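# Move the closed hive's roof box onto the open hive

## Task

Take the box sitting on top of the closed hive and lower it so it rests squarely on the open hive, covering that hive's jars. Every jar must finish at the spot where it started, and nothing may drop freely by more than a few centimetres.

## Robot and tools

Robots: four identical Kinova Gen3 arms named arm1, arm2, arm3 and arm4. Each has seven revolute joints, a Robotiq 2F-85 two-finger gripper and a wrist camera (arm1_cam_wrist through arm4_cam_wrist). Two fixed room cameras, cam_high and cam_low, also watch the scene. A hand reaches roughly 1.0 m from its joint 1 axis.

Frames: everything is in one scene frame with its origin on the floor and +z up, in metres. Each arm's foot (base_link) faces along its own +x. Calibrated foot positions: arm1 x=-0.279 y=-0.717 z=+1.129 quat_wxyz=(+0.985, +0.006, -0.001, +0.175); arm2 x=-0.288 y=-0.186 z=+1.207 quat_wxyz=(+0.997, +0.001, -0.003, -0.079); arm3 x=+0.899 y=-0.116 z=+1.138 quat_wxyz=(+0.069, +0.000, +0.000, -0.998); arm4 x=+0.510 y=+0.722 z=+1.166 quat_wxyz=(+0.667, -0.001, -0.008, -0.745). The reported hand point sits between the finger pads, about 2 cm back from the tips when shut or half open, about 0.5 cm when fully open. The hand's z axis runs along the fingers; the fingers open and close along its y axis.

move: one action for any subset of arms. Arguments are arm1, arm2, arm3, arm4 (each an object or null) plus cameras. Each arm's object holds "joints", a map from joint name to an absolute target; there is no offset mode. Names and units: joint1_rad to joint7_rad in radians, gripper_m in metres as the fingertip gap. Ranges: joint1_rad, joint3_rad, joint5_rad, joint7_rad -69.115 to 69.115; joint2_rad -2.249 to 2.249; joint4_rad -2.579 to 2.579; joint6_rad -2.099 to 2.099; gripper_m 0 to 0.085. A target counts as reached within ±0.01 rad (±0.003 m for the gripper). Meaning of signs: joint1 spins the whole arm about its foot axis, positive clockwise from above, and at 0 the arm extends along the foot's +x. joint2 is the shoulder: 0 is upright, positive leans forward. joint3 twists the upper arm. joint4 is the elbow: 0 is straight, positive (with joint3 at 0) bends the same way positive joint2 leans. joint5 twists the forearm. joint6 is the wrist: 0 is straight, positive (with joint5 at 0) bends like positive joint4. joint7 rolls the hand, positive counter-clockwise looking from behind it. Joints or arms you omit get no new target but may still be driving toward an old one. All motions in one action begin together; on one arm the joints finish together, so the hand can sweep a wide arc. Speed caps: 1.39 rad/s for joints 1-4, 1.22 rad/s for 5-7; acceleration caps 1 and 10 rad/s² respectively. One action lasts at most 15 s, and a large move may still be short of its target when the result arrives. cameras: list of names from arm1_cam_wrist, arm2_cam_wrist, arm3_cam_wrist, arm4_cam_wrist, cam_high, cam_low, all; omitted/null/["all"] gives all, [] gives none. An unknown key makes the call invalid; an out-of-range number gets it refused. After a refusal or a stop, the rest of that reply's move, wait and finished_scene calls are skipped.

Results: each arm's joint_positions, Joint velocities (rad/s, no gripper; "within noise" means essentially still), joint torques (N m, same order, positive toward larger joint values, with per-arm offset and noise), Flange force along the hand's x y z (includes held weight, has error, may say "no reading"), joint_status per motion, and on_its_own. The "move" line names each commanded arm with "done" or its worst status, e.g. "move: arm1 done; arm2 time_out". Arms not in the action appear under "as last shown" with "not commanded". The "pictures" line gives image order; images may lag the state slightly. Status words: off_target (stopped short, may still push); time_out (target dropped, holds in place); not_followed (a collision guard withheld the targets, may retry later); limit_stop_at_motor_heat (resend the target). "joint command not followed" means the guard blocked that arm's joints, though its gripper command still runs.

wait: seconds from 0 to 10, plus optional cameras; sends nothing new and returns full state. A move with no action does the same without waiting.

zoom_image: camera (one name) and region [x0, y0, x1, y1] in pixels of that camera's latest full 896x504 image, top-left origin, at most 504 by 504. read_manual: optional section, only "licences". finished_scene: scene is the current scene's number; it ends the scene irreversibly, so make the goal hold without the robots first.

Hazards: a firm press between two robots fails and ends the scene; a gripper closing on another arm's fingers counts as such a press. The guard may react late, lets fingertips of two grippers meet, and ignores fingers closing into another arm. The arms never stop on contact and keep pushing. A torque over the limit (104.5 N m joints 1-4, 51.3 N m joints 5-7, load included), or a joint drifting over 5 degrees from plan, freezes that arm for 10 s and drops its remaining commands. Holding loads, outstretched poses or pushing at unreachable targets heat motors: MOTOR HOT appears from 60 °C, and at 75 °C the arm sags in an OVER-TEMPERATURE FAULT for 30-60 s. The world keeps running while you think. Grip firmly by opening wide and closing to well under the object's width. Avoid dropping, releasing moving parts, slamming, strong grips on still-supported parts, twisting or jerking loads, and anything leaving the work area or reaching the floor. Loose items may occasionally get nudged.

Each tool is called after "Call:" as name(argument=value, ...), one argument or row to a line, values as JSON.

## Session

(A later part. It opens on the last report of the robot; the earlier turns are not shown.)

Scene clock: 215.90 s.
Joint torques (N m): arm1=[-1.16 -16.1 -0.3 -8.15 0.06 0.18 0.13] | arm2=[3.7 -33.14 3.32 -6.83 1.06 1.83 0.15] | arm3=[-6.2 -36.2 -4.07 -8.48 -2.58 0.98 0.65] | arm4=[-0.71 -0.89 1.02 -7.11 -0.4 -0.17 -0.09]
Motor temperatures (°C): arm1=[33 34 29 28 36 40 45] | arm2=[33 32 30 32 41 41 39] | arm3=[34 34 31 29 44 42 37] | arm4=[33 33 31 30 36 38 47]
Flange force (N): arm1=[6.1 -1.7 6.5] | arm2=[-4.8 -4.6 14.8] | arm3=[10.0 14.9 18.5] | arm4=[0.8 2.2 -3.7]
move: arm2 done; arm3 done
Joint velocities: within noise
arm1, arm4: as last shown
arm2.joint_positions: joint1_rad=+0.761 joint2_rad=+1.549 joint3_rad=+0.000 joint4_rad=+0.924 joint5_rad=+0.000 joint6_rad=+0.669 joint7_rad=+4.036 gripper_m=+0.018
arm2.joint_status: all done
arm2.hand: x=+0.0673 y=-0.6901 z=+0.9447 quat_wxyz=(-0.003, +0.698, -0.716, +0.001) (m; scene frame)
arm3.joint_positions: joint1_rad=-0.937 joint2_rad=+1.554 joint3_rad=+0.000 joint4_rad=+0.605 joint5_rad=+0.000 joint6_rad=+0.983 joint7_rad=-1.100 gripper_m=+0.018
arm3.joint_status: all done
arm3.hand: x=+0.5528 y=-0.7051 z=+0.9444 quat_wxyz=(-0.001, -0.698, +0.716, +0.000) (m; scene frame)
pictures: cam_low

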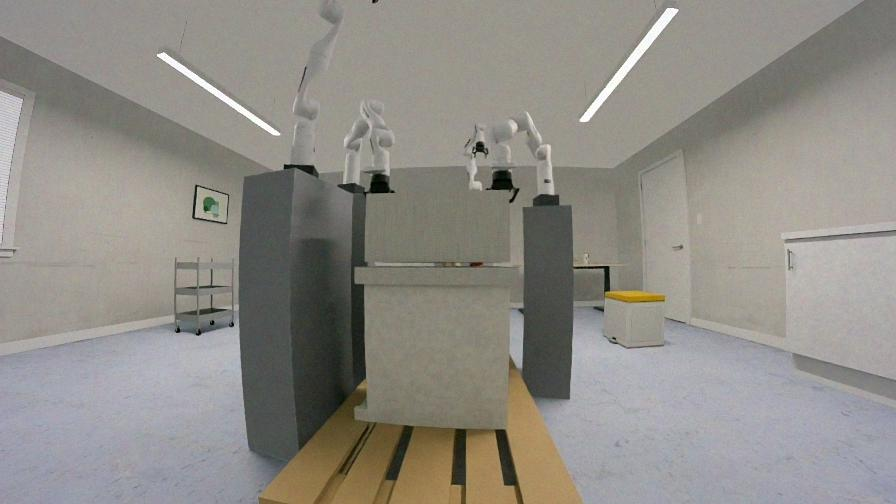

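Call:
move(
  arm2={"joints":{"joint2_rad":1.4673,"joint4_rad":0.9969,"joint6_rad":0.6774}},
  arm3={"joints":{"joint2_rad":1.4754,"joint4_rad":0.6729,"joint6_rad":0.9933}},
  cameras=[],
)

Call:
move(
  arm2={"joints":{"joint2_rad":1.3609,"joint4_rad":1.0744,"joint6_rad":0.7063}},
  arm3={"joints":{"joint2_rad":1.3778,"joint4_rad":0.735,"joint6_rad":1.0288}},
  cameras=[],
)

Call:
move(
  arm2={"joints":{"joint2_rad":1.2615,"joint4_rad":1.1281,"joint6_rad":0.752}},
  arm3={"joints":{"joint2_rad":1.292,"joint4_rad":0.7663,"joint6_rad":1.0833}},
  cameras=[],
)

Call:
move(
  arm2={"joints":{"joint2_rad":1.1701,"joint4_rad":1.1565,"joint6_rad":0.815}},
  arm3={"joints":{"joint2_rad":1.2173,"joint4_rad":0.7698,"joint6_rad":1.1545}},
  cameras=[],
)

Call:
move(
  arm2={"joints":{"joint2_rad":1.0694,"joint4_rad":1.1656,"joint6_rad":0.9066}},
  arm3={"joints":{"joint2_rad":1.1433,"joint4_rad":0.7377,"joint6_rad":1.2606}},
  cameras=["cam_high","cam_low","arm2_cam_wrist"],
)

Scene clock: 260.47 s.
Joint torques (N m): arm1=[-1.16 -16.15 -0.26 -8.11 0.01 0.14 0.11] | arm2=[3.88 -33.52 3.4 -6.96 0.98 1.82 0.1] | arm3=[-6.55 -35.73 -4.38 -8.29 -2.68 1.19 0.69] | arm4=[-0.74 -0.88 1.01 -7 -0.4 -0.15 -0.1]
Motor temperatures (°C): arm1=[33 34 29 28 36 40 45] | arm2=[33 34 30 32 41 41 39] | arm3=[34 36 31 29 44 42 37] | arm4=[33 33 31 30 36 38 47]
Flange force (N): arm1=[5.5 -1.7 5.8] | arm2=[-4.4 -5.1 15.7] | arm3=[8.4 14.5 17.1] | arm4=[0.7 2.2 -4.1]
move: arm2 done; arm3 done
Joint velocities: within noise
arm1.joint_positions: joint1_rad=+1.000 joint2_rad=+0.455 joint3_rad=+0.000 joint4_rad=+0.548 joint5_rad=+0.000 joint6_rad=+2.090 joint7_rad=+1.571 gripper_m=+0.085
arm1.joint_status: not commanded
arm1.hand: x=+0.0767 y=-1.0240 z=+1.6464 quat_wxyz=(-0.021, -0.318, -0.948, +0.002) (m; scene frame)
arm2.joint_positions: joint1_rad=+0.761 joint2_rad=+1.467 joint3_rad=+0.000 joint4_rad=+0.997 joint5_rad=+0.000 joint6_rad=+0.677 joint7_rad=+4.036 gripper_m=+0.018
arm2.joint_status: all done
arm2.hand: x=+0.0671 y=-0.6901 z=+0.9807 quat_wxyz=(-0.003, +0.698, -0.716, +0.001) (m; scene frame)
arm3.joint_positions: joint1_rad=-0.937 joint2_rad=+1.475 joint3_rad=+0.000 joint4_rad=+0.673 joint5_rad=+0.000 joint6_rad=+0.993 joint7_rad=-1.100 gripper_m=+0.018
arm3.joint_status: all done
arm3.hand: x=+0.5529 y=-0.7051 z=+0.9805 quat_wxyz=(-0.001, -0.698, +0.716, +0.000) (m; scene frame)
arm4: as last shown
pictures: none
No camera images: "cameras" was empty.

Scene clock: 261.43 s.
Joint torques (N m): arm1=[-1.17 -16.21 -0.27 -8.19 0.02 0.18 0.07] | arm2=[3.49 -33.9 3.08 -7.7 0.92 1.64 0.13] | arm3=[-5.86 -36.15 -4.05 -8.82 -2.58 1 0.7] | arm4=[-0.65 -0.87 1.02 -7.11 -0.42 -0.07 -0.1]
Motor temperatures (°C): arm1=[33 34 29 28 36 40 45] | arm2=[33 34 30 32 41 41 39] | arm3=[34 37 31 29 44 42 37] | arm4=[33 33 31 30 36 38 47]
Flange force (N): arm1=[5.9 -1.8 6.5] | arm2=[-4.6 -4.2 16.1] | arm3=[8.2 13.3 16.5] | arm4=[0.7 2.2 -3.4]
move: arm2 done; arm3 done
Joint velocities: within noise
arm1, arm4: as last shown
arm2.joint_positions: joint1_rad=+0.761 joint2_rad=+1.361 joint3_rad=+0.000 joint4_rad=+1.074 joint5_rad=+0.000 joint6_rad=+0.706 joint7_rad=+4.036 gripper_m=+0.018
arm2.joint_status: all done
arm2.hand: x=+0.0668 y=-0.6902 z=+1.0307 quat_wxyz=(-0.003, +0.698, -0.716, +0.001) (m; scene frame)
arm3.joint_positions: joint1_rad=-0.937 joint2_rad=+1.378 joint3_rad=+0.000 joint4_rad=+0.735 joint5_rad=+0.000 joint6_rad=+1.029 joint7_rad=-1.100 gripper_m=+0.018
arm3.joint_status: all done
arm3.hand: x=+0.5529 y=-0.7051 z=+1.0305 quat_wxyz=(-0.001, -0.698, +0.716, +0.000) (m; scene frame)
pictures: none
No camera images: "cameras" was empty.

Scene clock: 262.37 s.
Joint torques (N m): arm1=[-1.19 -16.15 -0.32 -8.17 0.08 0.15 0.14] | arm2=[3.55 -33.9 3.15 -8.24 0.99 1.66 0.13] | arm3=[-5.83 -36.07 -4.13 -9.12 -2.62 1.07 0.65] | arm4=[-0.7 -0.92 1.02 -7.08 -0.41 -0.17 -0.1]
Motor temperatures (°C): arm1=[33 34 29 28 36 40 45] | arm2=[33 34 30 32 41 41 39] | arm3=[34 37 31 29 44 42 37] | arm4=[33 33 31 30 36 38 47]
Flange force (N): arm1=[6.0 -1.7 6.4] | arm2=[-4.6 -4.3 16.6] | arm3=[8.2 13.3 15.7] | arm4=[0.7 2.2 -3.9]
move: arm2 done; arm3 done
Joint velocities: within noise
arm1, arm4: as last shown
arm2.joint_positions: joint1_rad=+0.761 joint2_rad=+1.262 joint3_rad=+0.000 joint4_rad=+1.128 joint5_rad=+0.000 joint6_rad=+0.752 joint7_rad=+4.036 gripper_m=+0.018
arm2.joint_status: all done
arm2.hand: x=+0.0665 y=-0.6903 z=+1.0807 quat_wxyz=(-0.003, +0.698, -0.716, +0.001) (m; scene frame)
arm3.joint_positions: joint1_rad=-0.937 joint2_rad=+1.292 joint3_rad=+0.000 joint4_rad=+0.766 joint5_rad=+0.000 joint6_rad=+1.083 joint7_rad=-1.100 gripper_m=+0.018
arm3.joint_status: all done
arm3.hand: x=+0.5529 y=-0.7050 z=+1.0805 quat_wxyz=(-0.001, -0.698, +0.716, +0.000) (m; scene frame)
pictures: none
No camera images: "cameras" was empty.

Scene clock: 263.30 s.
Joint torques (N m): arm1=[-1.18 -16.1 -0.27 -8.14 0.07 0.16 0.13] | arm2=[2.46 -34.72 1.98 -10.05 0.56 1.12 0] | arm3=[-3.73 -36.31 -2.77 -10.05 -2.19 0.84 0.52] | arm4=[-0.68 -0.89 1.03 -7.14 -0.42 -0.14 -0.11]
Motor temperatures (°C): arm1=[33 34 29 28 36 40 45] | arm2=[33 34 30 32 41 41 39] | arm3=[34 37 31 29 44 42 37] | arm4=[33 33 31 30 36 38 47]
Flange force (N): arm1=[6.0 -1.7 6.3] | arm2=[-5.2 -1.5 17.3] | arm3=[8.2 10.0 15.1] | arm4=[0.8 2.2 -3.5]
move: arm2 done; arm3 done
Joint velocities: within noise
arm1, arm4: as last shown
arm2.joint_positions: joint1_rad=+0.761 joint2_rad=+1.170 joint3_rad=+0.000 joint4_rad=+1.157 joint5_rad=+0.000 joint6_rad=+0.815 joint7_rad=+4.036 gripper_m=+0.018
arm2.joint_status: all done
arm2.hand: x=+0.0666 y=-0.6909 z=+1.1307 quat_wxyz=(-0.003, +0.698, -0.716, +0.001) (m; scene frame)
arm3.joint_positions: joint1_rad=-0.937 joint2_rad=+1.217 joint3_rad=+0.000 joint4_rad=+0.770 joint5_rad=+0.000 joint6_rad=+1.154 joint7_rad=-1.100 gripper_m=+0.018
arm3.joint_status: all done
arm3.hand: x=+0.5529 y=-0.7050 z=+1.1306 quat_wxyz=(-0.001, -0.698, +0.716, +0.000) (m; scene frame)
pictures: none
No camera images: "cameras" was empty.

Scene clock: 264.27 s.
Joint torques (N m): arm1=[-1.21 -16.1 -0.29 -8.15 0.05 0.12 0.15] | arm2=[2.3 -34.59 1.83 -11.31 0.57 0.96 -0.05] | arm3=[-3.14 -36.33 -2.28 -10.72 -2.08 0.83 0.45] | arm4=[-0.69 -0.93 1.03 -7.09 -0.38 -0.15 -0.1]
Motor temperatures (°C): arm1=[33 34 29 28 36 40 45] | arm2=[33 34 30 32 41 41 39] | arm3=[34 37 31 29 44 42 37] | arm4=[33 33 31 30 36 38 47]
Flange force (N): arm1=[6.0 -1.8 6.2] | arm2=[-5.8 -0.5 17.7] | arm3=[8.6 9.3 14.4] | arm4=[0.7 2.3 -3.8]
move: arm2 done; arm3 done
Joint velocities: within noise
arm1, arm4: as last shown
arm2.joint_positions: joint1_rad=+0.761 joint2_rad=+1.069 joint3_rad=+0.000 joint4_rad=+1.166 joint5_rad=+0.000 joint6_rad=+0.907 joint7_rad=+4.036 gripper_m=+0.018
arm2.joint_status: all done
arm2.hand: x=+0.0664 y=-0.6912 z=+1.1906 quat_wxyz=(-0.003, +0.698, -0.716, +0.001) (m; scene frame)
arm3.joint_positions: joint1_rad=-0.937 joint2_rad=+1.143 joint3_rad=+0.000 joint4_rad=+0.738 joint5_rad=+0.000 joint6_rad=+1.261 joint7_rad=-1.100 gripper_m=+0.018
arm3.joint_status: all done
arm3.hand: x=+0.5530 y=-0.7049 z=+1.1905 quat_wxyz=(-0.001, -0.698, +0.716, +0.000) (m; scene frame)
pictures: arm2_cam_wrist, cam_high, cam_low

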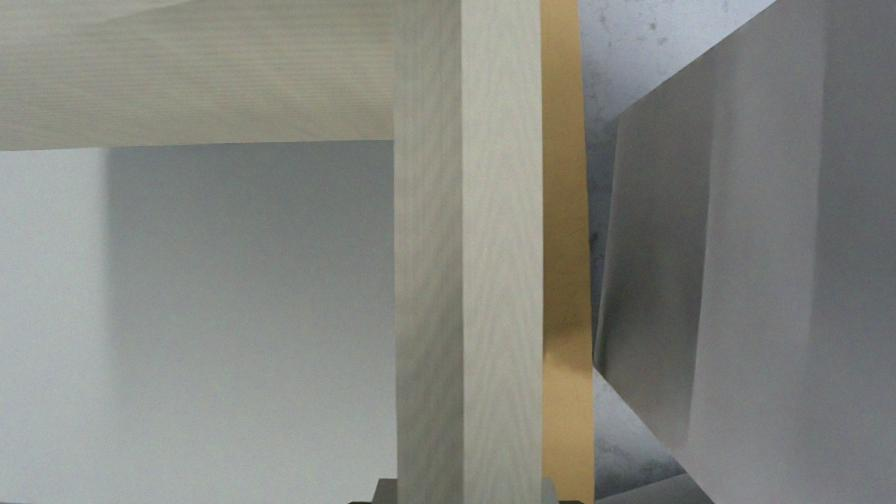

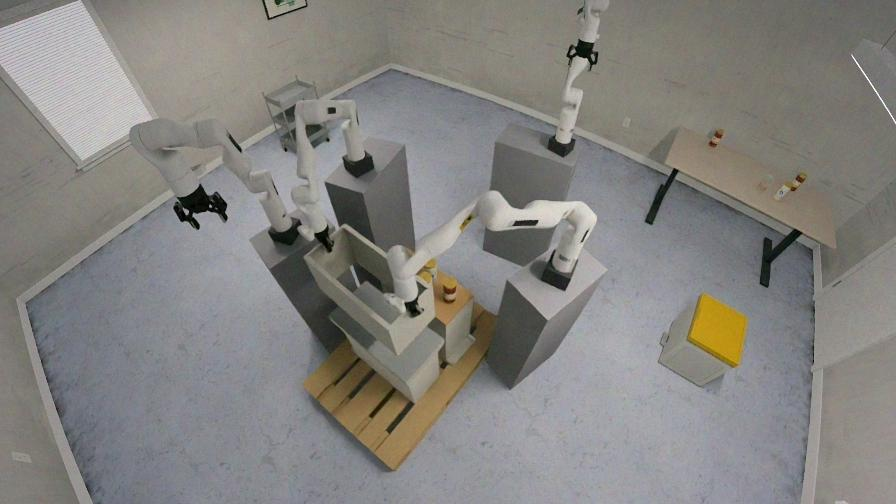

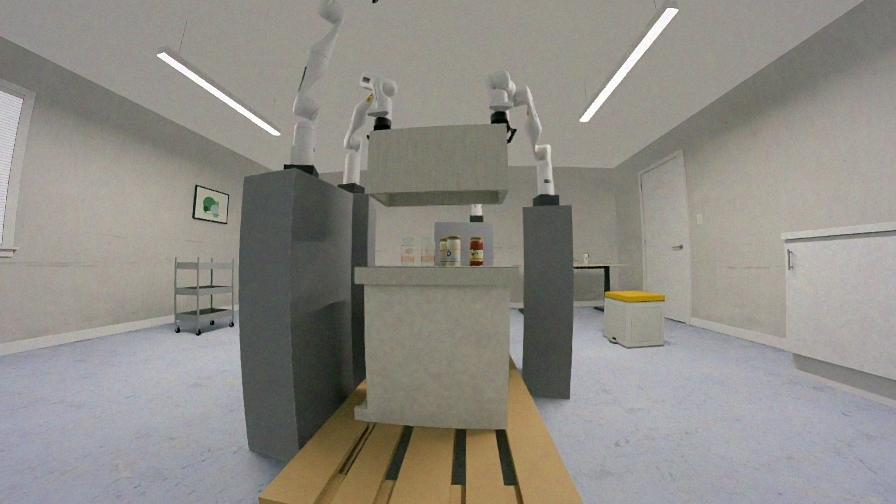

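Call:
move(
  arm2={"joints":{"joint1_rad":0.7018,"joint2_rad":0.9816,"joint4_rad":1.389,"joint6_rad":0.771,"joint7_rad":3.9776}},
  arm3={"joints":{"joint1_rad":-0.8901,"joint2_rad":1.0089,"joint4_rad":1.0435,"joint6_rad":1.0892,"joint7_rad":-1.052}},
  cameras=[],
)

Call:
move(
  arm2={"joints":{"joint1_rad":0.6346,"joint2_rad":0.9106,"joint4_rad":1.5784,"joint6_rad":0.6526,"joint7_rad":3.9115}},
  arm3={"joints":{"joint1_rad":-0.8352,"joint2_rad":0.9076,"joint4_rad":1.2753,"joint6_rad":0.9587,"joint7_rad":-0.996}},
  cameras=["cam_high"],
)

Scene clock: 271.93 s.
Joint torques (N m): arm1=[-1.16 -16.2 -0.26 -8.12 0.05 0.19 0.17] | arm2=[-0.59 -32.44 -0.64 -11.09 -0.21 0.26 0.05] | arm3=[-0.19 -34.38 -0.35 -10.99 -0.71 -0.01 0.67] | arm4=[-0.69 -0.86 1.05 -7.05 -0.4 -0.15 -0.09]
Motor temperatures (°C): arm1=[33 34 29 28 36 40 45] | arm2=[33 35 30 32 41 41 39] | arm3=[33 37 31 29 44 42 37] | arm4=[32 33 31 30 36 38 47]
Flange force (N): arm1=[5.6 -1.6 6.1] | arm2=[-4.0 4.2 17.3] | arm3=[5.8 2.7 14.7] | arm4=[0.8 2.3 -3.9]
move: arm2 done; arm3 done
Joint velocities: within noise
arm1, arm4: as last shown
arm2.joint_positions: joint1_rad=+0.702 joint2_rad=+0.982 joint3_rad=+0.000 joint4_rad=+1.389 joint5_rad=+0.000 joint6_rad=+0.771 joint7_rad=+3.978 gripper_m=+0.018
arm2.joint_status: all done
arm2.hand: x=+0.0648 y=-0.6332 z=+1.1907 quat_wxyz=(-0.003, +0.699, -0.716, +0.001) (m; scene frame)
arm3.joint_positions: joint1_rad=-0.890 joint2_rad=+1.009 joint3_rad=+0.000 joint4_rad=+1.044 joint5_rad=+0.000 joint6_rad=+1.089 joint7_rad=-1.052 gripper_m=+0.018
arm3.joint_status: all done
arm3.hand: x=+0.5503 y=-0.6472 z=+1.1905 quat_wxyz=(-0.001, -0.699, +0.715, +0.000) (m; scene frame)
pictures: none
No camera images: "cameras" was empty.

Scene clock: 273.20 s.
Joint torques (N m): arm1=[-1.17 -16.12 -0.34 -8.18 0.04 0.15 0.21] | arm2=[-0.28 -30.08 -0.46 -9.65 -0.18 0.32 -0.02] | arm3=[-0.31 -31.64 -0.61 -9.7 -0.73 0.25 0.66] | arm4=[-0.62 -0.88 1.06 -7.1 -0.39 -0.14 -0.12]
Motor temperatures (°C): arm1=[33 34 29 28 36 40 45] | arm2=[33 35 30 32 41 41 39] | arm3=[33 37 31 29 44 42 37] | arm4=[32 33 31 30 36 38 47]
Flange force (N): arm1=[6.1 -1.5 6.5] | arm2=[-3.2 3.4 17.5] | arm3=[5.0 2.9 14.7] | arm4=[0.8 2.3 -3.7]
move: arm2 done; arm3 done
Joint velocities: within noise
arm1: as last shown
arm2.joint_positions: joint1_rad=+0.635 joint2_rad=+0.911 joint3_rad=+0.000 joint4_rad=+1.578 joint5_rad=+0.000 joint6_rad=+0.653 joint7_rad=+3.911 gripper_m=+0.018
arm2.joint_status: all done
arm2.hand: x=+0.0620 y=-0.5761 z=+1.1907 quat_wxyz=(-0.003, +0.699, -0.715, +0.001) (m; scene frame)
arm3.joint_positions: joint1_rad=-0.835 joint2_rad=+0.908 joint3_rad=+0.000 joint4_rad=+1.275 joint5_rad=+0.000 joint6_rad=+0.959 joint7_rad=-0.996 gripper_m=+0.018
arm3.joint_status: all done
arm3.hand: x=+0.5474 y=-0.5894 z=+1.1903 quat_wxyz=(-0.001, -0.699, +0.715, +0.000) (m; scene frame)
arm4.joint_positions: joint1_rad=-0.456 joint2_rad=-0.317 joint3_rad=-0.060 joint4_rad=+1.454 joint5_rad=+0.009 joint6_rad=+2.008 joint7_rad=+1.355 gripper_m=+0.085
arm4.joint_status: not commanded
arm4.hand: x=+0.5438 y=+0.5786 z=+1.6739 quat_wxyz=(+0.001, -0.639, -0.769, +0.013) (m; scene frame)
pictures: cam_high

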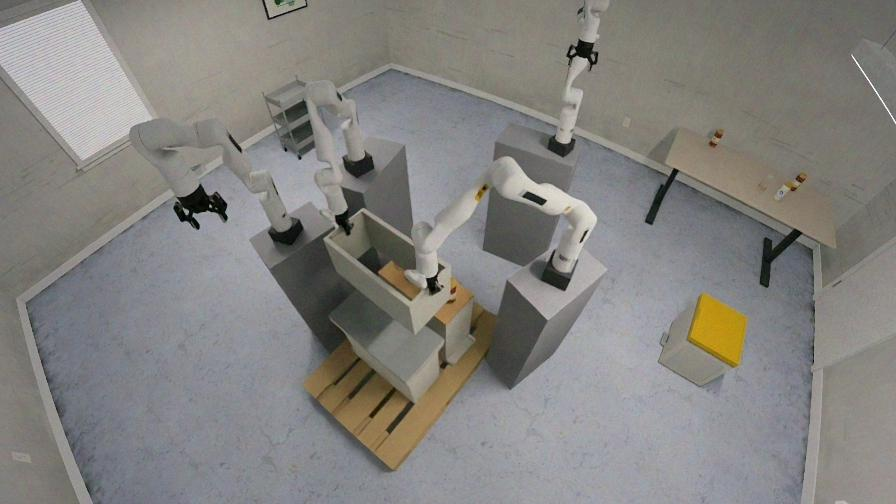

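Call:
move(
  arm2={"joints":{"joint1_rad":0.5552,"joint2_rad":0.8528,"joint4_rad":1.7429,"joint6_rad":0.5459,"joint7_rad":3.8333}},
  arm3={"joints":{"joint1_rad":-0.7713,"joint2_rad":0.8246,"joint4_rad":1.4656,"joint6_rad":0.8514,"joint7_rad":-0.9309}},
  cameras=[],
)

Call:
move(
  arm2={"joints":{"joint1_rad":0.4612,"joint2_rad":0.8062,"joint4_rad":1.8856,"joint6_rad":0.4498,"joint7_rad":3.7405}},
  arm3={"joints":{"joint1_rad":-0.6967,"joint2_rad":0.7548,"joint4_rad":1.6272,"joint6_rad":0.7596,"joint7_rad":-0.8551}},
  cameras=["cam_high"],
)

Call:
move(
  arm2={"joints":{"joint1_rad":0.3503,"joint2_rad":0.7703,"joint4_rad":2.0083,"joint6_rad":0.363,"joint7_rad":3.6307}},
  arm3={"joints":{"joint1_rad":-0.609,"joint2_rad":0.6964,"joint4_rad":1.7644,"joint6_rad":0.6808,"joint7_rad":-0.7663}},
  cameras=[],
)

Call:
move(
  arm2={"joints":{"joint1_rad":0.2208,"joint2_rad":0.7444,"joint4_rad":2.1097,"joint6_rad":0.2875,"joint7_rad":3.5024}},
  arm3={"joints":{"joint1_rad":-0.5069,"joint2_rad":0.6485,"joint4_rad":1.8786,"joint6_rad":0.6145,"joint7_rad":-0.663}},
  cameras=["cam_high","cam_low"],
)

Scene clock: 288.97 s.
Joint torques (N m): arm1=[-1.23 -16.17 -0.23 -8.18 0.03 0.14 0.12] | arm2=[0 -27.47 -0.13 -7.87 -0.08 0.55 -0.04] | arm3=[-0.71 -29.28 -0.87 -8.71 -0.78 0.47 0.63] | arm4=[-0.72 -0.95 1.07 -7.1 -0.43 -0.21 -0.11]
Motor temperatures (°C): arm1=[33 34 29 28 36 40 45] | arm2=[33 35 30 32 41 41 39] | arm3=[33 37 31 29 44 42 37] | arm4=[32 33 31 30 36 38 47]
Flange force (N): arm1=[5.9 -1.9 6.4] | arm2=[-2.5 2.4 17.3] | arm3=[3.7 3.2 15.1] | arm4=[0.7 2.3 -4.0]
move: arm2 done; arm3 done
Joint velocities: within noise
arm1, arm4: as last shown
arm2.joint_positions: joint1_rad=+0.555 joint2_rad=+0.853 joint3_rad=+0.000 joint4_rad=+1.743 joint5_rad=+0.000 joint6_rad=+0.546 joint7_rad=+3.833 gripper_m=+0.018
arm2.joint_status: all done
arm2.hand: x=+0.0593 y=-0.5189 z=+1.1906 quat_wxyz=(-0.003, +0.699, -0.715, +0.001) (m; scene frame)
arm3.joint_positions: joint1_rad=-0.771 joint2_rad=+0.825 joint3_rad=+0.000 joint4_rad=+1.466 joint5_rad=+0.000 joint6_rad=+0.851 joint7_rad=-0.931 gripper_m=+0.018
arm3.joint_status: all done
arm3.hand: x=+0.5446 y=-0.5317 z=+1.1903 quat_wxyz=(-0.001, -0.700, +0.715, +0.000) (m; scene frame)
pictures: none
No camera images: "cameras" was empty.

Scene clock: 290.10 s.
Joint torques (N m): arm1=[-1.11 -16.08 -0.35 -8.15 0 0.14 0.17] | arm2=[0.08 -25.27 -0.06 -6.28 -0.07 0.68 -0.04] | arm3=[-0.95 -26.86 -1.15 -7.34 -0.76 0.64 0.64] | arm4=[-0.63 -0.9 1.01 -7.04 -0.43 -0.13 -0.12]
Motor temperatures (°C): arm1=[33 34 29 28 36 40 45] | arm2=[33 35 30 32 41 41 39] | arm3=[33 37 31 29 44 42 37] | arm4=[32 33 31 30 36 38 47]
Flange force (N): arm1=[6.1 -1.5 6.3] | arm2=[-1.8 1.6 17.3] | arm3=[3.7 4.4 14.7] | arm4=[0.6 2.1 -3.9]
move: arm2 done; arm3 done
Joint velocities: within noise
arm1.joint_positions: joint1_rad=+1.000 joint2_rad=+0.455 joint3_rad=+0.000 joint4_rad=+0.548 joint5_rad=+0.000 joint6_rad=+2.090 joint7_rad=+1.571 gripper_m=+0.085
arm1.joint_status: not commanded
arm1.hand: x=+0.0767 y=-1.0240 z=+1.6464 quat_wxyz=(-0.021, -0.318, -0.948, +0.002) (m; scene frame)
arm2.joint_positions: joint1_rad=+0.461 joint2_rad=+0.806 joint3_rad=+0.000 joint4_rad=+1.886 joint5_rad=+0.000 joint6_rad=+0.450 joint7_rad=+3.741 gripper_m=+0.018
arm2.joint_status: all done
arm2.hand: x=+0.0566 y=-0.4618 z=+1.1907 quat_wxyz=(-0.003, +0.700, -0.714, +0.001) (m; scene frame)
arm3.joint_positions: joint1_rad=-0.697 joint2_rad=+0.755 joint3_rad=+0.000 joint4_rad=+1.627 joint5_rad=+0.000 joint6_rad=+0.760 joint7_rad=-0.855 gripper_m=+0.018
arm3.joint_status: all done
arm3.hand: x=+0.5419 y=-0.4740 z=+1.1903 quat_wxyz=(-0.001, -0.700, +0.714, +0.000) (m; scene frame)
arm4: as last shown
pictures: cam_high

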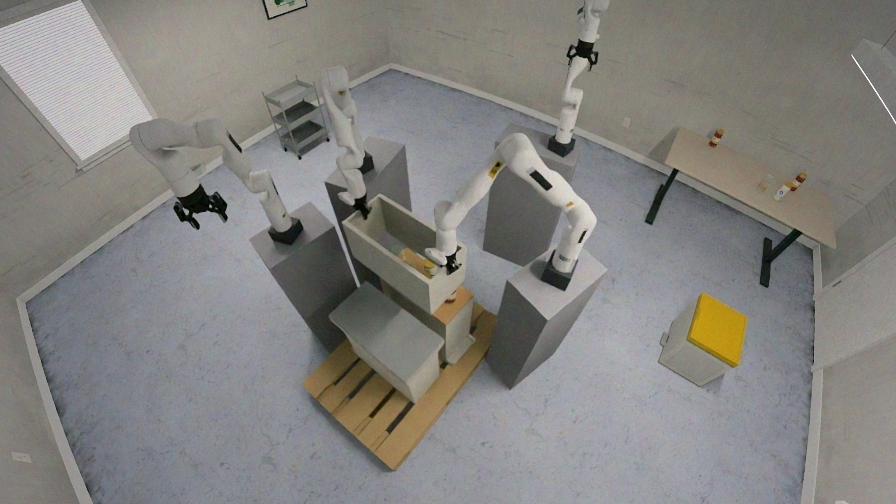

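Scene clock: 291.17 s.
Joint torques (N m): arm1=[-1.16 -16.19 -0.27 -8.15 0.03 0.12 0.14] | arm2=[0 -23.47 -0.15 -5.11 -0.11 0.71 -0.03] | arm3=[-0.82 -24.6 -1.04 -6.32 -0.66 0.75 0.66] | arm4=[-0.69 -0.88 1.07 -7.15 -0.37 -0.16 -0.11]
Motor temperatures (°C): arm1=[33 34 29 28 36 40 45] | arm2=[33 35 30 32 41 41 39] | arm3=[33 37 31 29 44 42 37] | arm4=[32 33 31 30 36 38 47]
Flange force (N): arm1=[5.6 -1.7 5.9] | arm2=[-1.4 1.8 17.4] | arm3=[3.3 4.3 14.3] | arm4=[0.9 2.4 -3.5]
move: arm2 done; arm3 done
Joint velocities: within noise
arm1, arm4: as last shown
arm2.joint_positions: joint1_rad=+0.350 joint2_rad=+0.770 joint3_rad=+0.000 joint4_rad=+2.008 joint5_rad=+0.000 joint6_rad=+0.363 joint7_rad=+3.631 gripper_m=+0.018
arm2.joint_status: all done
arm2.hand: x=+0.0539 y=-0.4046 z=+1.1907 quat_wxyz=(-0.003, +0.700, -0.714, +0.001) (m; scene frame)
arm3.joint_positions: joint1_rad=-0.609 joint2_rad=+0.696 joint3_rad=+0.000 joint4_rad=+1.764 joint5_rad=+0.000 joint6_rad=+0.681 joint7_rad=-0.766 gripper_m=+0.018
arm3.joint_status: all done
arm3.hand: x=+0.5391 y=-0.4162 z=+1.1902 quat_wxyz=(-0.001, -0.700, +0.714, +0.000) (m; scene frame)
pictures: none
No camera images: "cameras" was empty.

Scene clock: 292.20 s.
Joint torques (N m): arm1=[-1.19 -16.1 -0.25 -8.21 0.09 0.16 0.14] | arm2=[-0.2 -21.67 -0.43 -3.32 -0.04 1.03 0.09] | arm3=[-1.38 -22.52 -1.65 -5.22 -0.64 1.07 0.79] | arm4=[-0.67 -0.91 1.02 -7.19 -0.39 -0.07 -0.12]
Motor temperatures (°C): arm1=[33 34 29 28 36 40 45] | arm2=[33 35 30 32 41 41 39] | arm3=[33 37 31 29 44 42 37] | arm4=[32 33 31 30 36 38 47]
Flange force (N): arm1=[6.5 -1.7 6.8] | arm2=[-0.3 0.6 17.6] | arm3=[1.9 5.2 14.1] | arm4=[0.7 2.2 -3.1]
move: arm2 done; arm3 done
Joint velocities: within noise
arm1, arm4: as last shown
arm2.joint_positions: joint1_rad=+0.221 joint2_rad=+0.744 joint3_rad=+0.000 joint4_rad=+2.110 joint5_rad=+0.000 joint6_rad=+0.287 joint7_rad=+3.502 gripper_m=+0.018
arm2.joint_status: all done
arm2.hand: x=+0.0510 y=-0.3475 z=+1.1907 quat_wxyz=(-0.003, +0.701, -0.714, +0.002) (m; scene frame)
arm3.joint_positions: joint1_rad=-0.507 joint2_rad=+0.648 joint3_rad=+0.000 joint4_rad=+1.879 joint5_rad=+0.000 joint6_rad=+0.614 joint7_rad=-0.663 gripper_m=+0.018
arm3.joint_status: all done
arm3.hand: x=+0.5363 y=-0.3584 z=+1.1902 quat_wxyz=(-0.001, -0.701, +0.713, +0.000) (m; scene frame)
pictures: cam_high, cam_low

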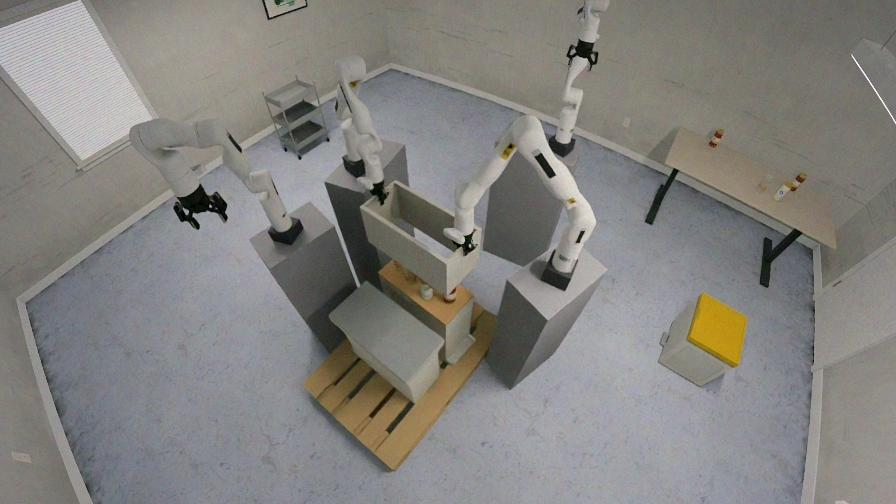

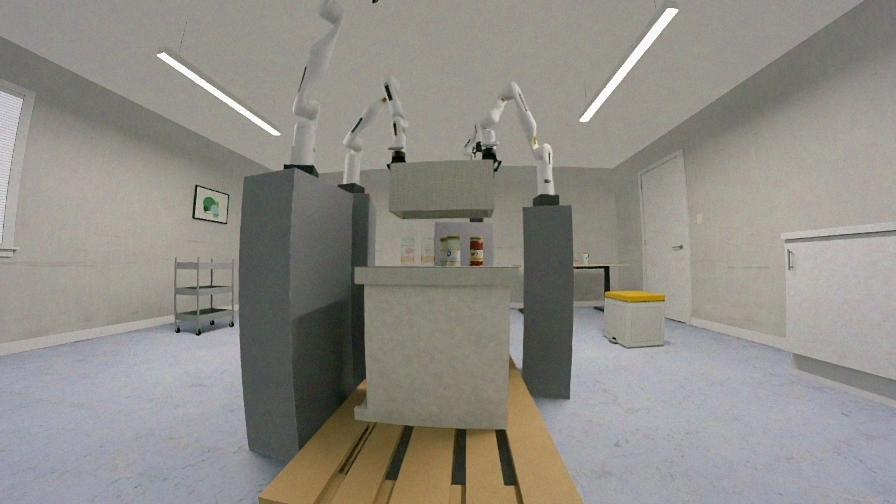

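Call:
move(
  arm1={"joints":{"joint1_rad":0.06}},
  arm4={"joints":{"joint1_rad":0.0,"joint2_rad":0.455,"joint3_rad":0,"joint4_rad":0.548,"joint5_rad":0,"joint6_rad":1.8,"joint7_rad":1.571}},
)

Scene clock: 302.43 s.
Joint torques (N m): arm1=[-1.17 -16.01 -0.26 -8.2 0.05 0.12 0.16] | arm2=[-0.18 -21.51 -0.36 -3.06 -0.03 1.14 0.08] | arm3=[-1.34 -22.5 -1.67 -4.97 -0.69 1.18 0.77] | arm4=[-0.82 -17.28 1.17 -7.58 -0.41 -1.15 -0.08]
Motor temperatures (°C): arm1=[33 34 29 28 36 40 45] | arm2=[33 35 30 32 41 41 39] | arm3=[33 37 31 29 44 42 37] | arm4=[32 33 31 30 36 38 47]
Flange force (N): arm1=[6.0 -1.5 6.6] | arm2=[-0.1 0.2 17.5] | arm3=[2.3 5.7 14.2] | arm4=[-9.1 -1.7 -5.3]
move: arm1 done; arm4 done
Joint velocities: within noise
arm1.joint_positions: joint1_rad=+0.060 joint2_rad=+0.455 joint3_rad=+0.000 joint4_rad=+0.548 joint5_rad=+0.000 joint6_rad=+2.090 joint7_rad=+1.571 gripper_m=+0.085
arm1.joint_status: all done
arm1.hand: x=+0.1734 y=-0.6134 z=+1.6515 quat_wxyz=(-0.025, +0.145, -0.989, -0.010) (m; scene frame)
arm2.joint_positions: joint1_rad=+0.221 joint2_rad=+0.744 joint3_rad=+0.000 joint4_rad=+2.110 joint5_rad=+0.000 joint6_rad=+0.288 joint7_rad=+3.502 gripper_m=+0.018
arm2.joint_status: not commanded
arm2.hand: x=+0.0510 y=-0.3475 z=+1.1907 quat_wxyz=(-0.003, +0.701, -0.714, +0.001) (m; scene frame)
arm3: as last shown
arm3.joint_positions: joint1_rad=-0.507 joint2_rad=+0.648 joint3_rad=+0.000 joint4_rad=+1.879 joint5_rad=+0.000 joint6_rad=+0.615 joint7_rad=-0.663 gripper_m=+0.018
arm4.joint_positions: joint1_rad=+0.000 joint2_rad=+0.455 joint3_rad=+0.000 joint4_rad=+0.548 joint5_rad=+0.000 joint6_rad=+1.800 joint7_rad=+1.571 gripper_m=+0.085
arm4.joint_status: all done
arm4.hand: x=+0.4195 y=+0.1808 z=+1.7103 quat_wxyz=(-0.120, -0.734, -0.656, +0.126) (m; scene frame)
pictures: arm1_cam_wrist, arm2_cam_wrist, arm3_cam_wrist, arm4_cam_wrist, cam_high, cam_low

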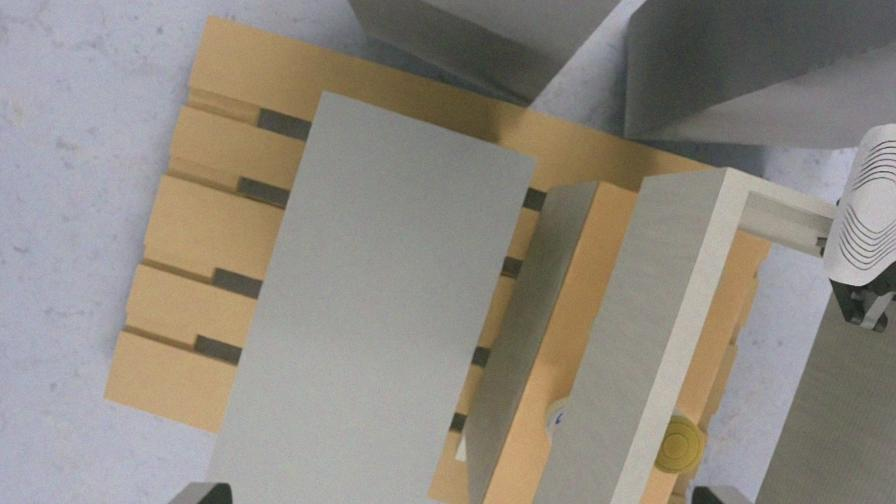

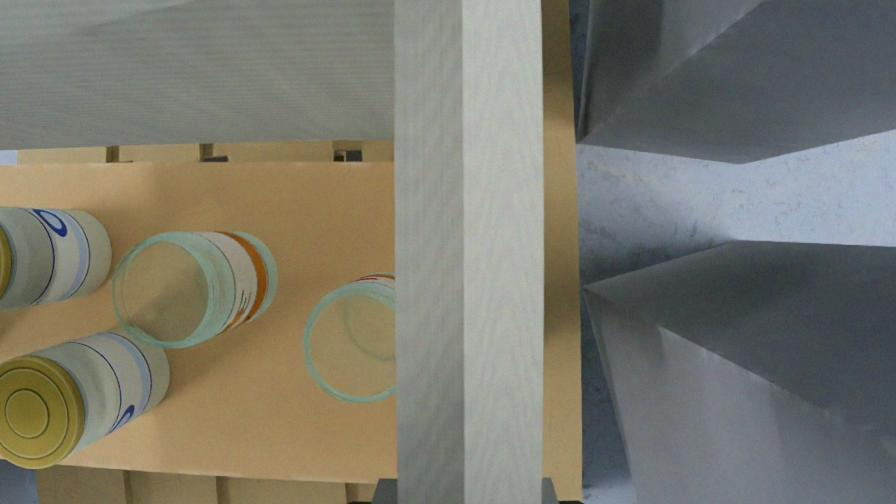

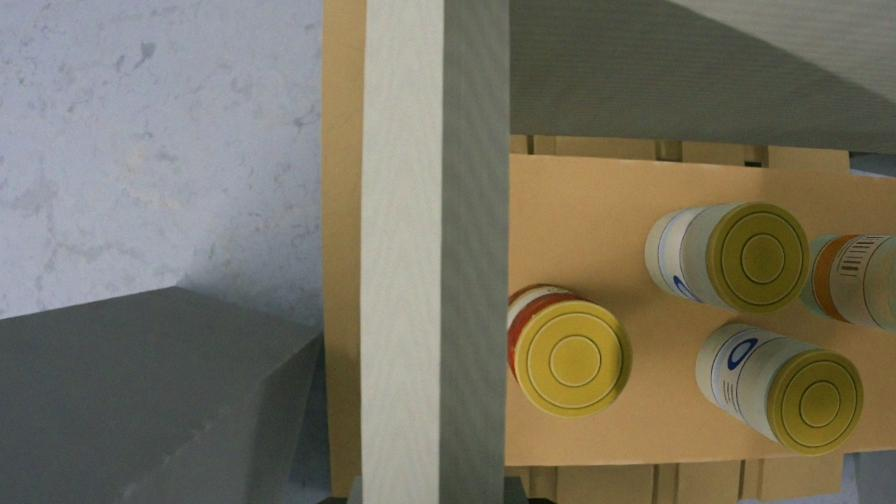

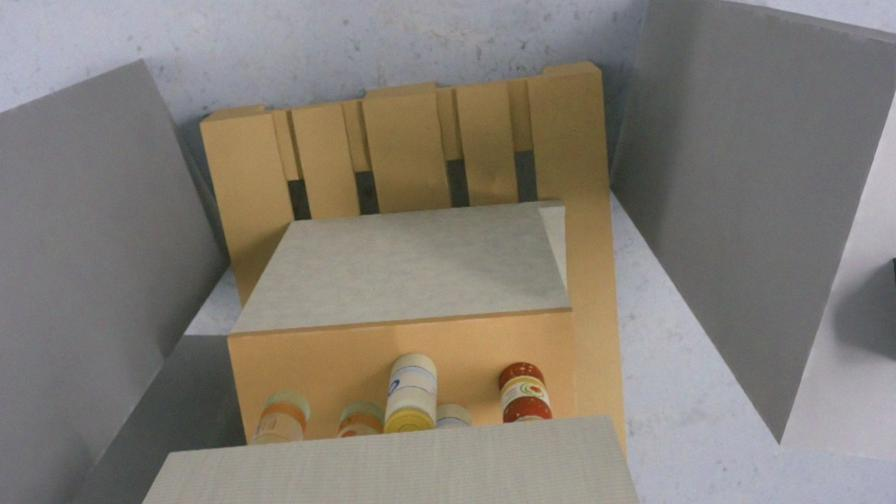

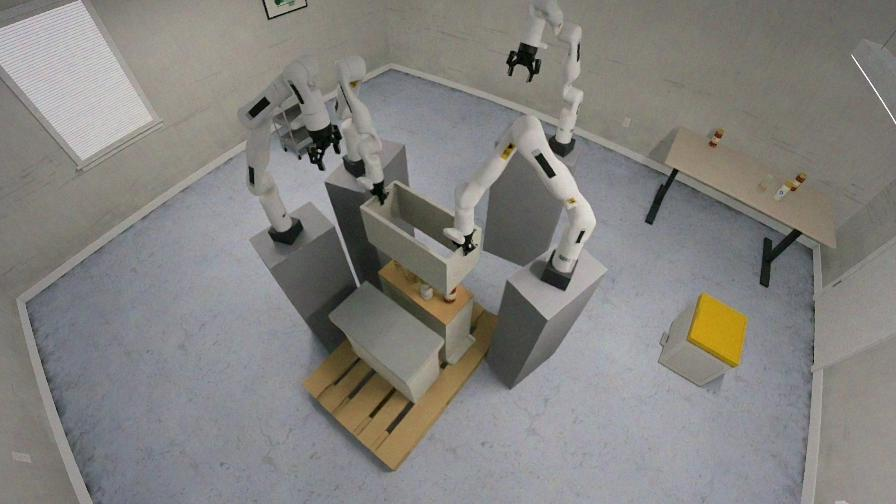

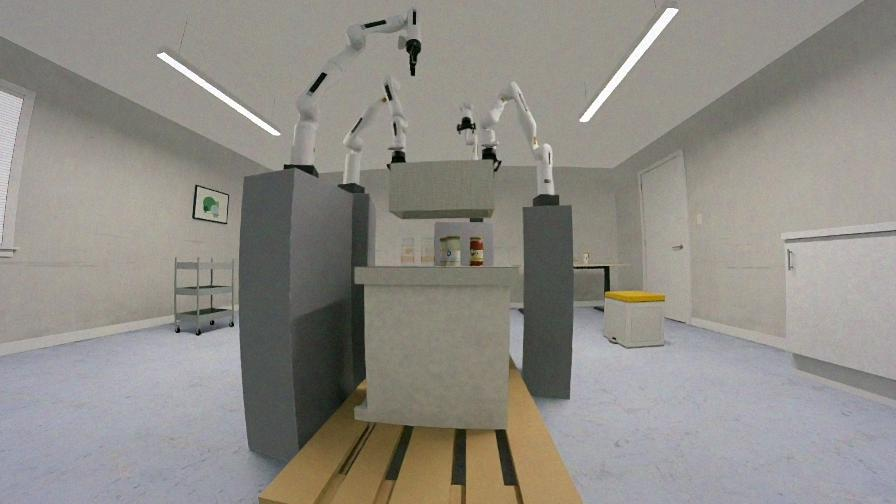

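Call:
zoom_image(
  camera="arm2_cam_wrist",
  region=[0, 110, 420, 200],
)

Call:
zoom_image(
  camera="arm3_cam_wrist",
  region=[500, 110, 896, 200],
)

Call:
zoom_image(
  camera="arm3_cam_wrist",
  region=[500, 400, 896, 500],
)

Call:
zoom_image(
  camera="arm4_cam_wrist",
  region=[140, 290, 644, 503],
)

Scaled by 1.200 from the camera's 896x504 image, which has a finer 1280x720 frame.

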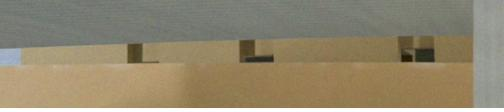

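Scaled by 1.273 from the camera's 896x504 image, which has a finer 1280x720 frame.

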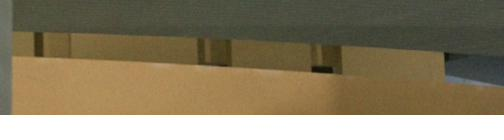

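Scaled by 1.273 from the camera's 896x504 image, which has a finer 1280x720 frame.

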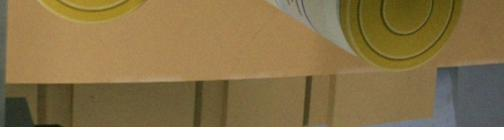

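Scaled by 1.000.

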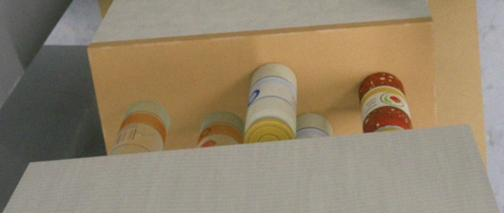

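Call:
move(
  arm2={"joints":{"joint1_rad":0.2114,"joint2_rad":0.9057,"joint4_rad":2.1048,"joint6_rad":0.1311,"joint7_rad":3.475}},
  arm3={"joints":{"joint1_rad":-0.5157,"joint2_rad":0.7809,"joint4_rad":1.8913,"joint6_rad":0.4694,"joint7_rad":-0.6898}},
  cameras=["arm1_cam_wrist","arm2_cam_wrist","arm3_cam_wrist","arm4_cam_wrist"],
)

Call:
zoom_image(
  camera="arm2_cam_wrist",
  region=[0, 110, 420, 200],
)

Call:
zoom_image(
  camera="arm3_cam_wrist",
  region=[500, 110, 896, 200],
)

Scene clock: 353.23 s.
Joint torques (N m): arm1=[-1.18 -15.9 -0.28 -8.11 0.05 0.15 0.13] | arm2=[0.11 -21.08 0.05 0.79 -0.01 1.89 0.11] | arm3=[-2.15 -23.12 -2.58 -2.44 -0.61 1.53 0.79] | arm4=[-0.87 -17.3 1.23 -7.5 -0.45 -1.1 -0.09]
Motor temperatures (°C): arm1=[33 34 29 28 36 40 45] | arm2=[32 34 29 32 41 41 39] | arm3=[33 37 30 29 43 42 37] | arm4=[32 33 31 30 36 38 47]
Flange force (N): arm1=[6.0 -1.6 6.4] | arm2=[0.3 -2.5 16.5] | arm3=[2.1 8.3 15.0] | arm4=[-9.6 -1.9 -5.5]
move: arm2 done; arm3 done
Joint velocities: within noise
arm1, arm4: as last shown
arm2.joint_positions: joint1_rad=+0.211 joint2_rad=+0.906 joint3_rad=+0.000 joint4_rad=+2.105 joint5_rad=+0.000 joint6_rad=+0.131 joint7_rad=+3.475 gripper_m=+0.018
arm2.joint_status: all done
arm2.hand: x=+0.0510 y=-0.3435 z=+1.1307 quat_wxyz=(-0.003, +0.694, -0.720, +0.001) (m; scene frame)
arm3.joint_positions: joint1_rad=-0.516 joint2_rad=+0.781 joint3_rad=+0.000 joint4_rad=+1.891 joint5_rad=+0.000 joint6_rad=+0.469 joint7_rad=-0.690 gripper_m=+0.018
arm3.joint_status: all done
arm3.hand: x=+0.5360 y=-0.3635 z=+1.1301 quat_wxyz=(-0.001, -0.694, +0.720, +0.000) (m; scene frame)
pictures: arm1_cam_wrist, arm2_cam_wrist, arm3_cam_wrist, arm4_cam_wrist

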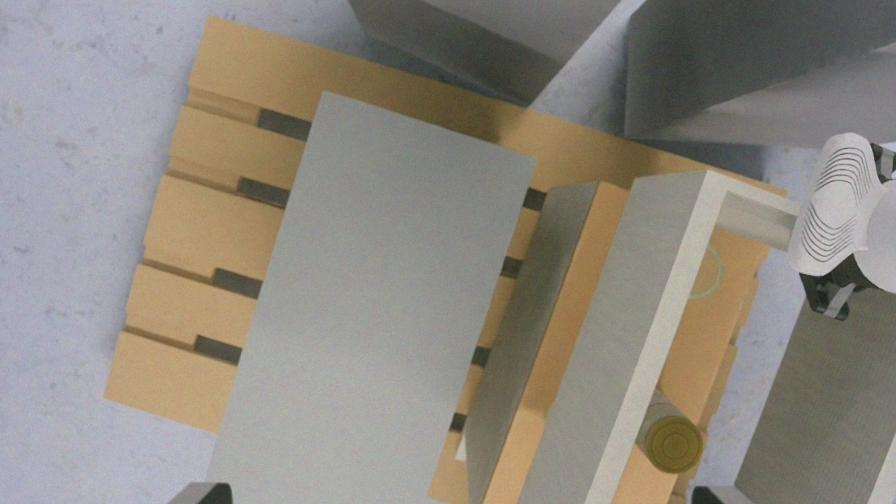

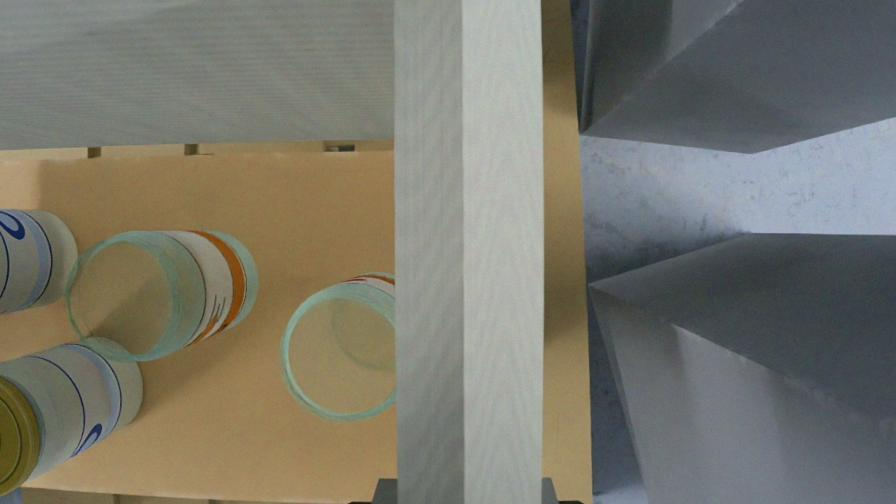

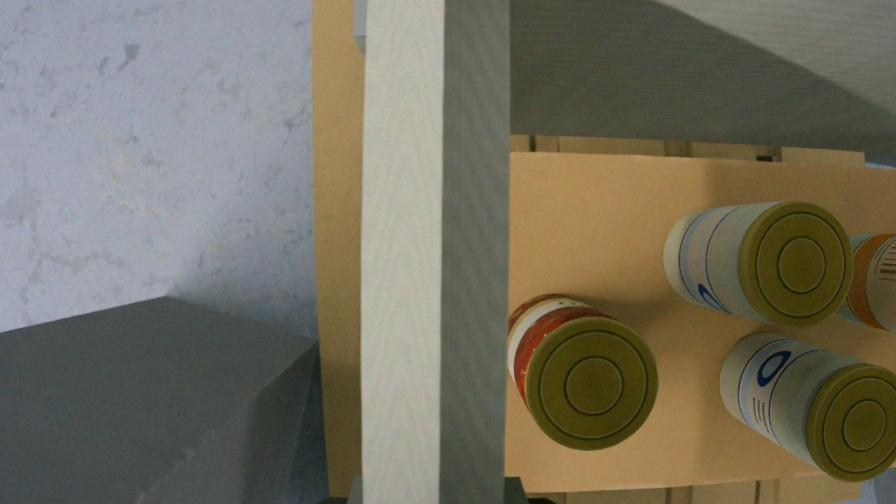

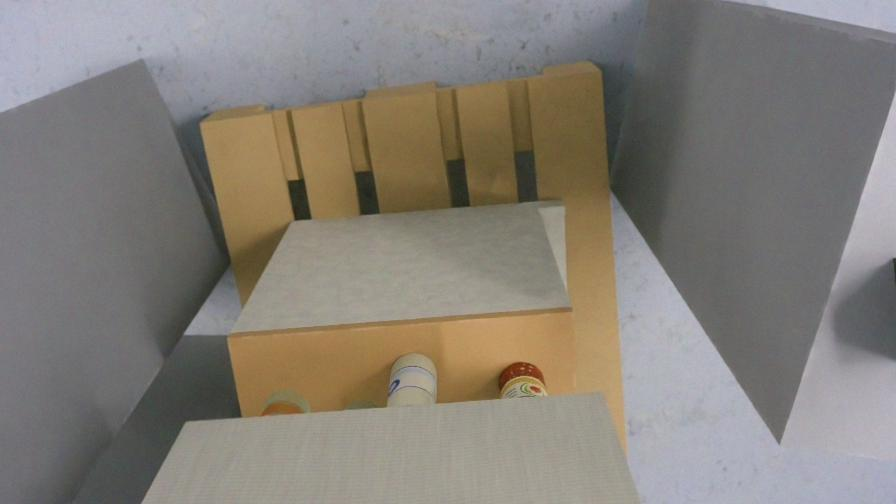

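Scaled by 1.200 from the camera's 896x504 image, which has a finer 1280x720 frame.

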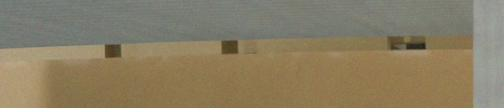

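Scaled by 1.273 from the camera's 896x504 image, which has a finer 1280x720 frame.

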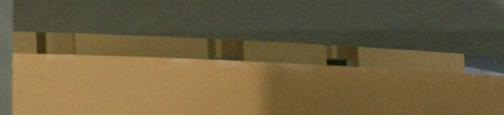

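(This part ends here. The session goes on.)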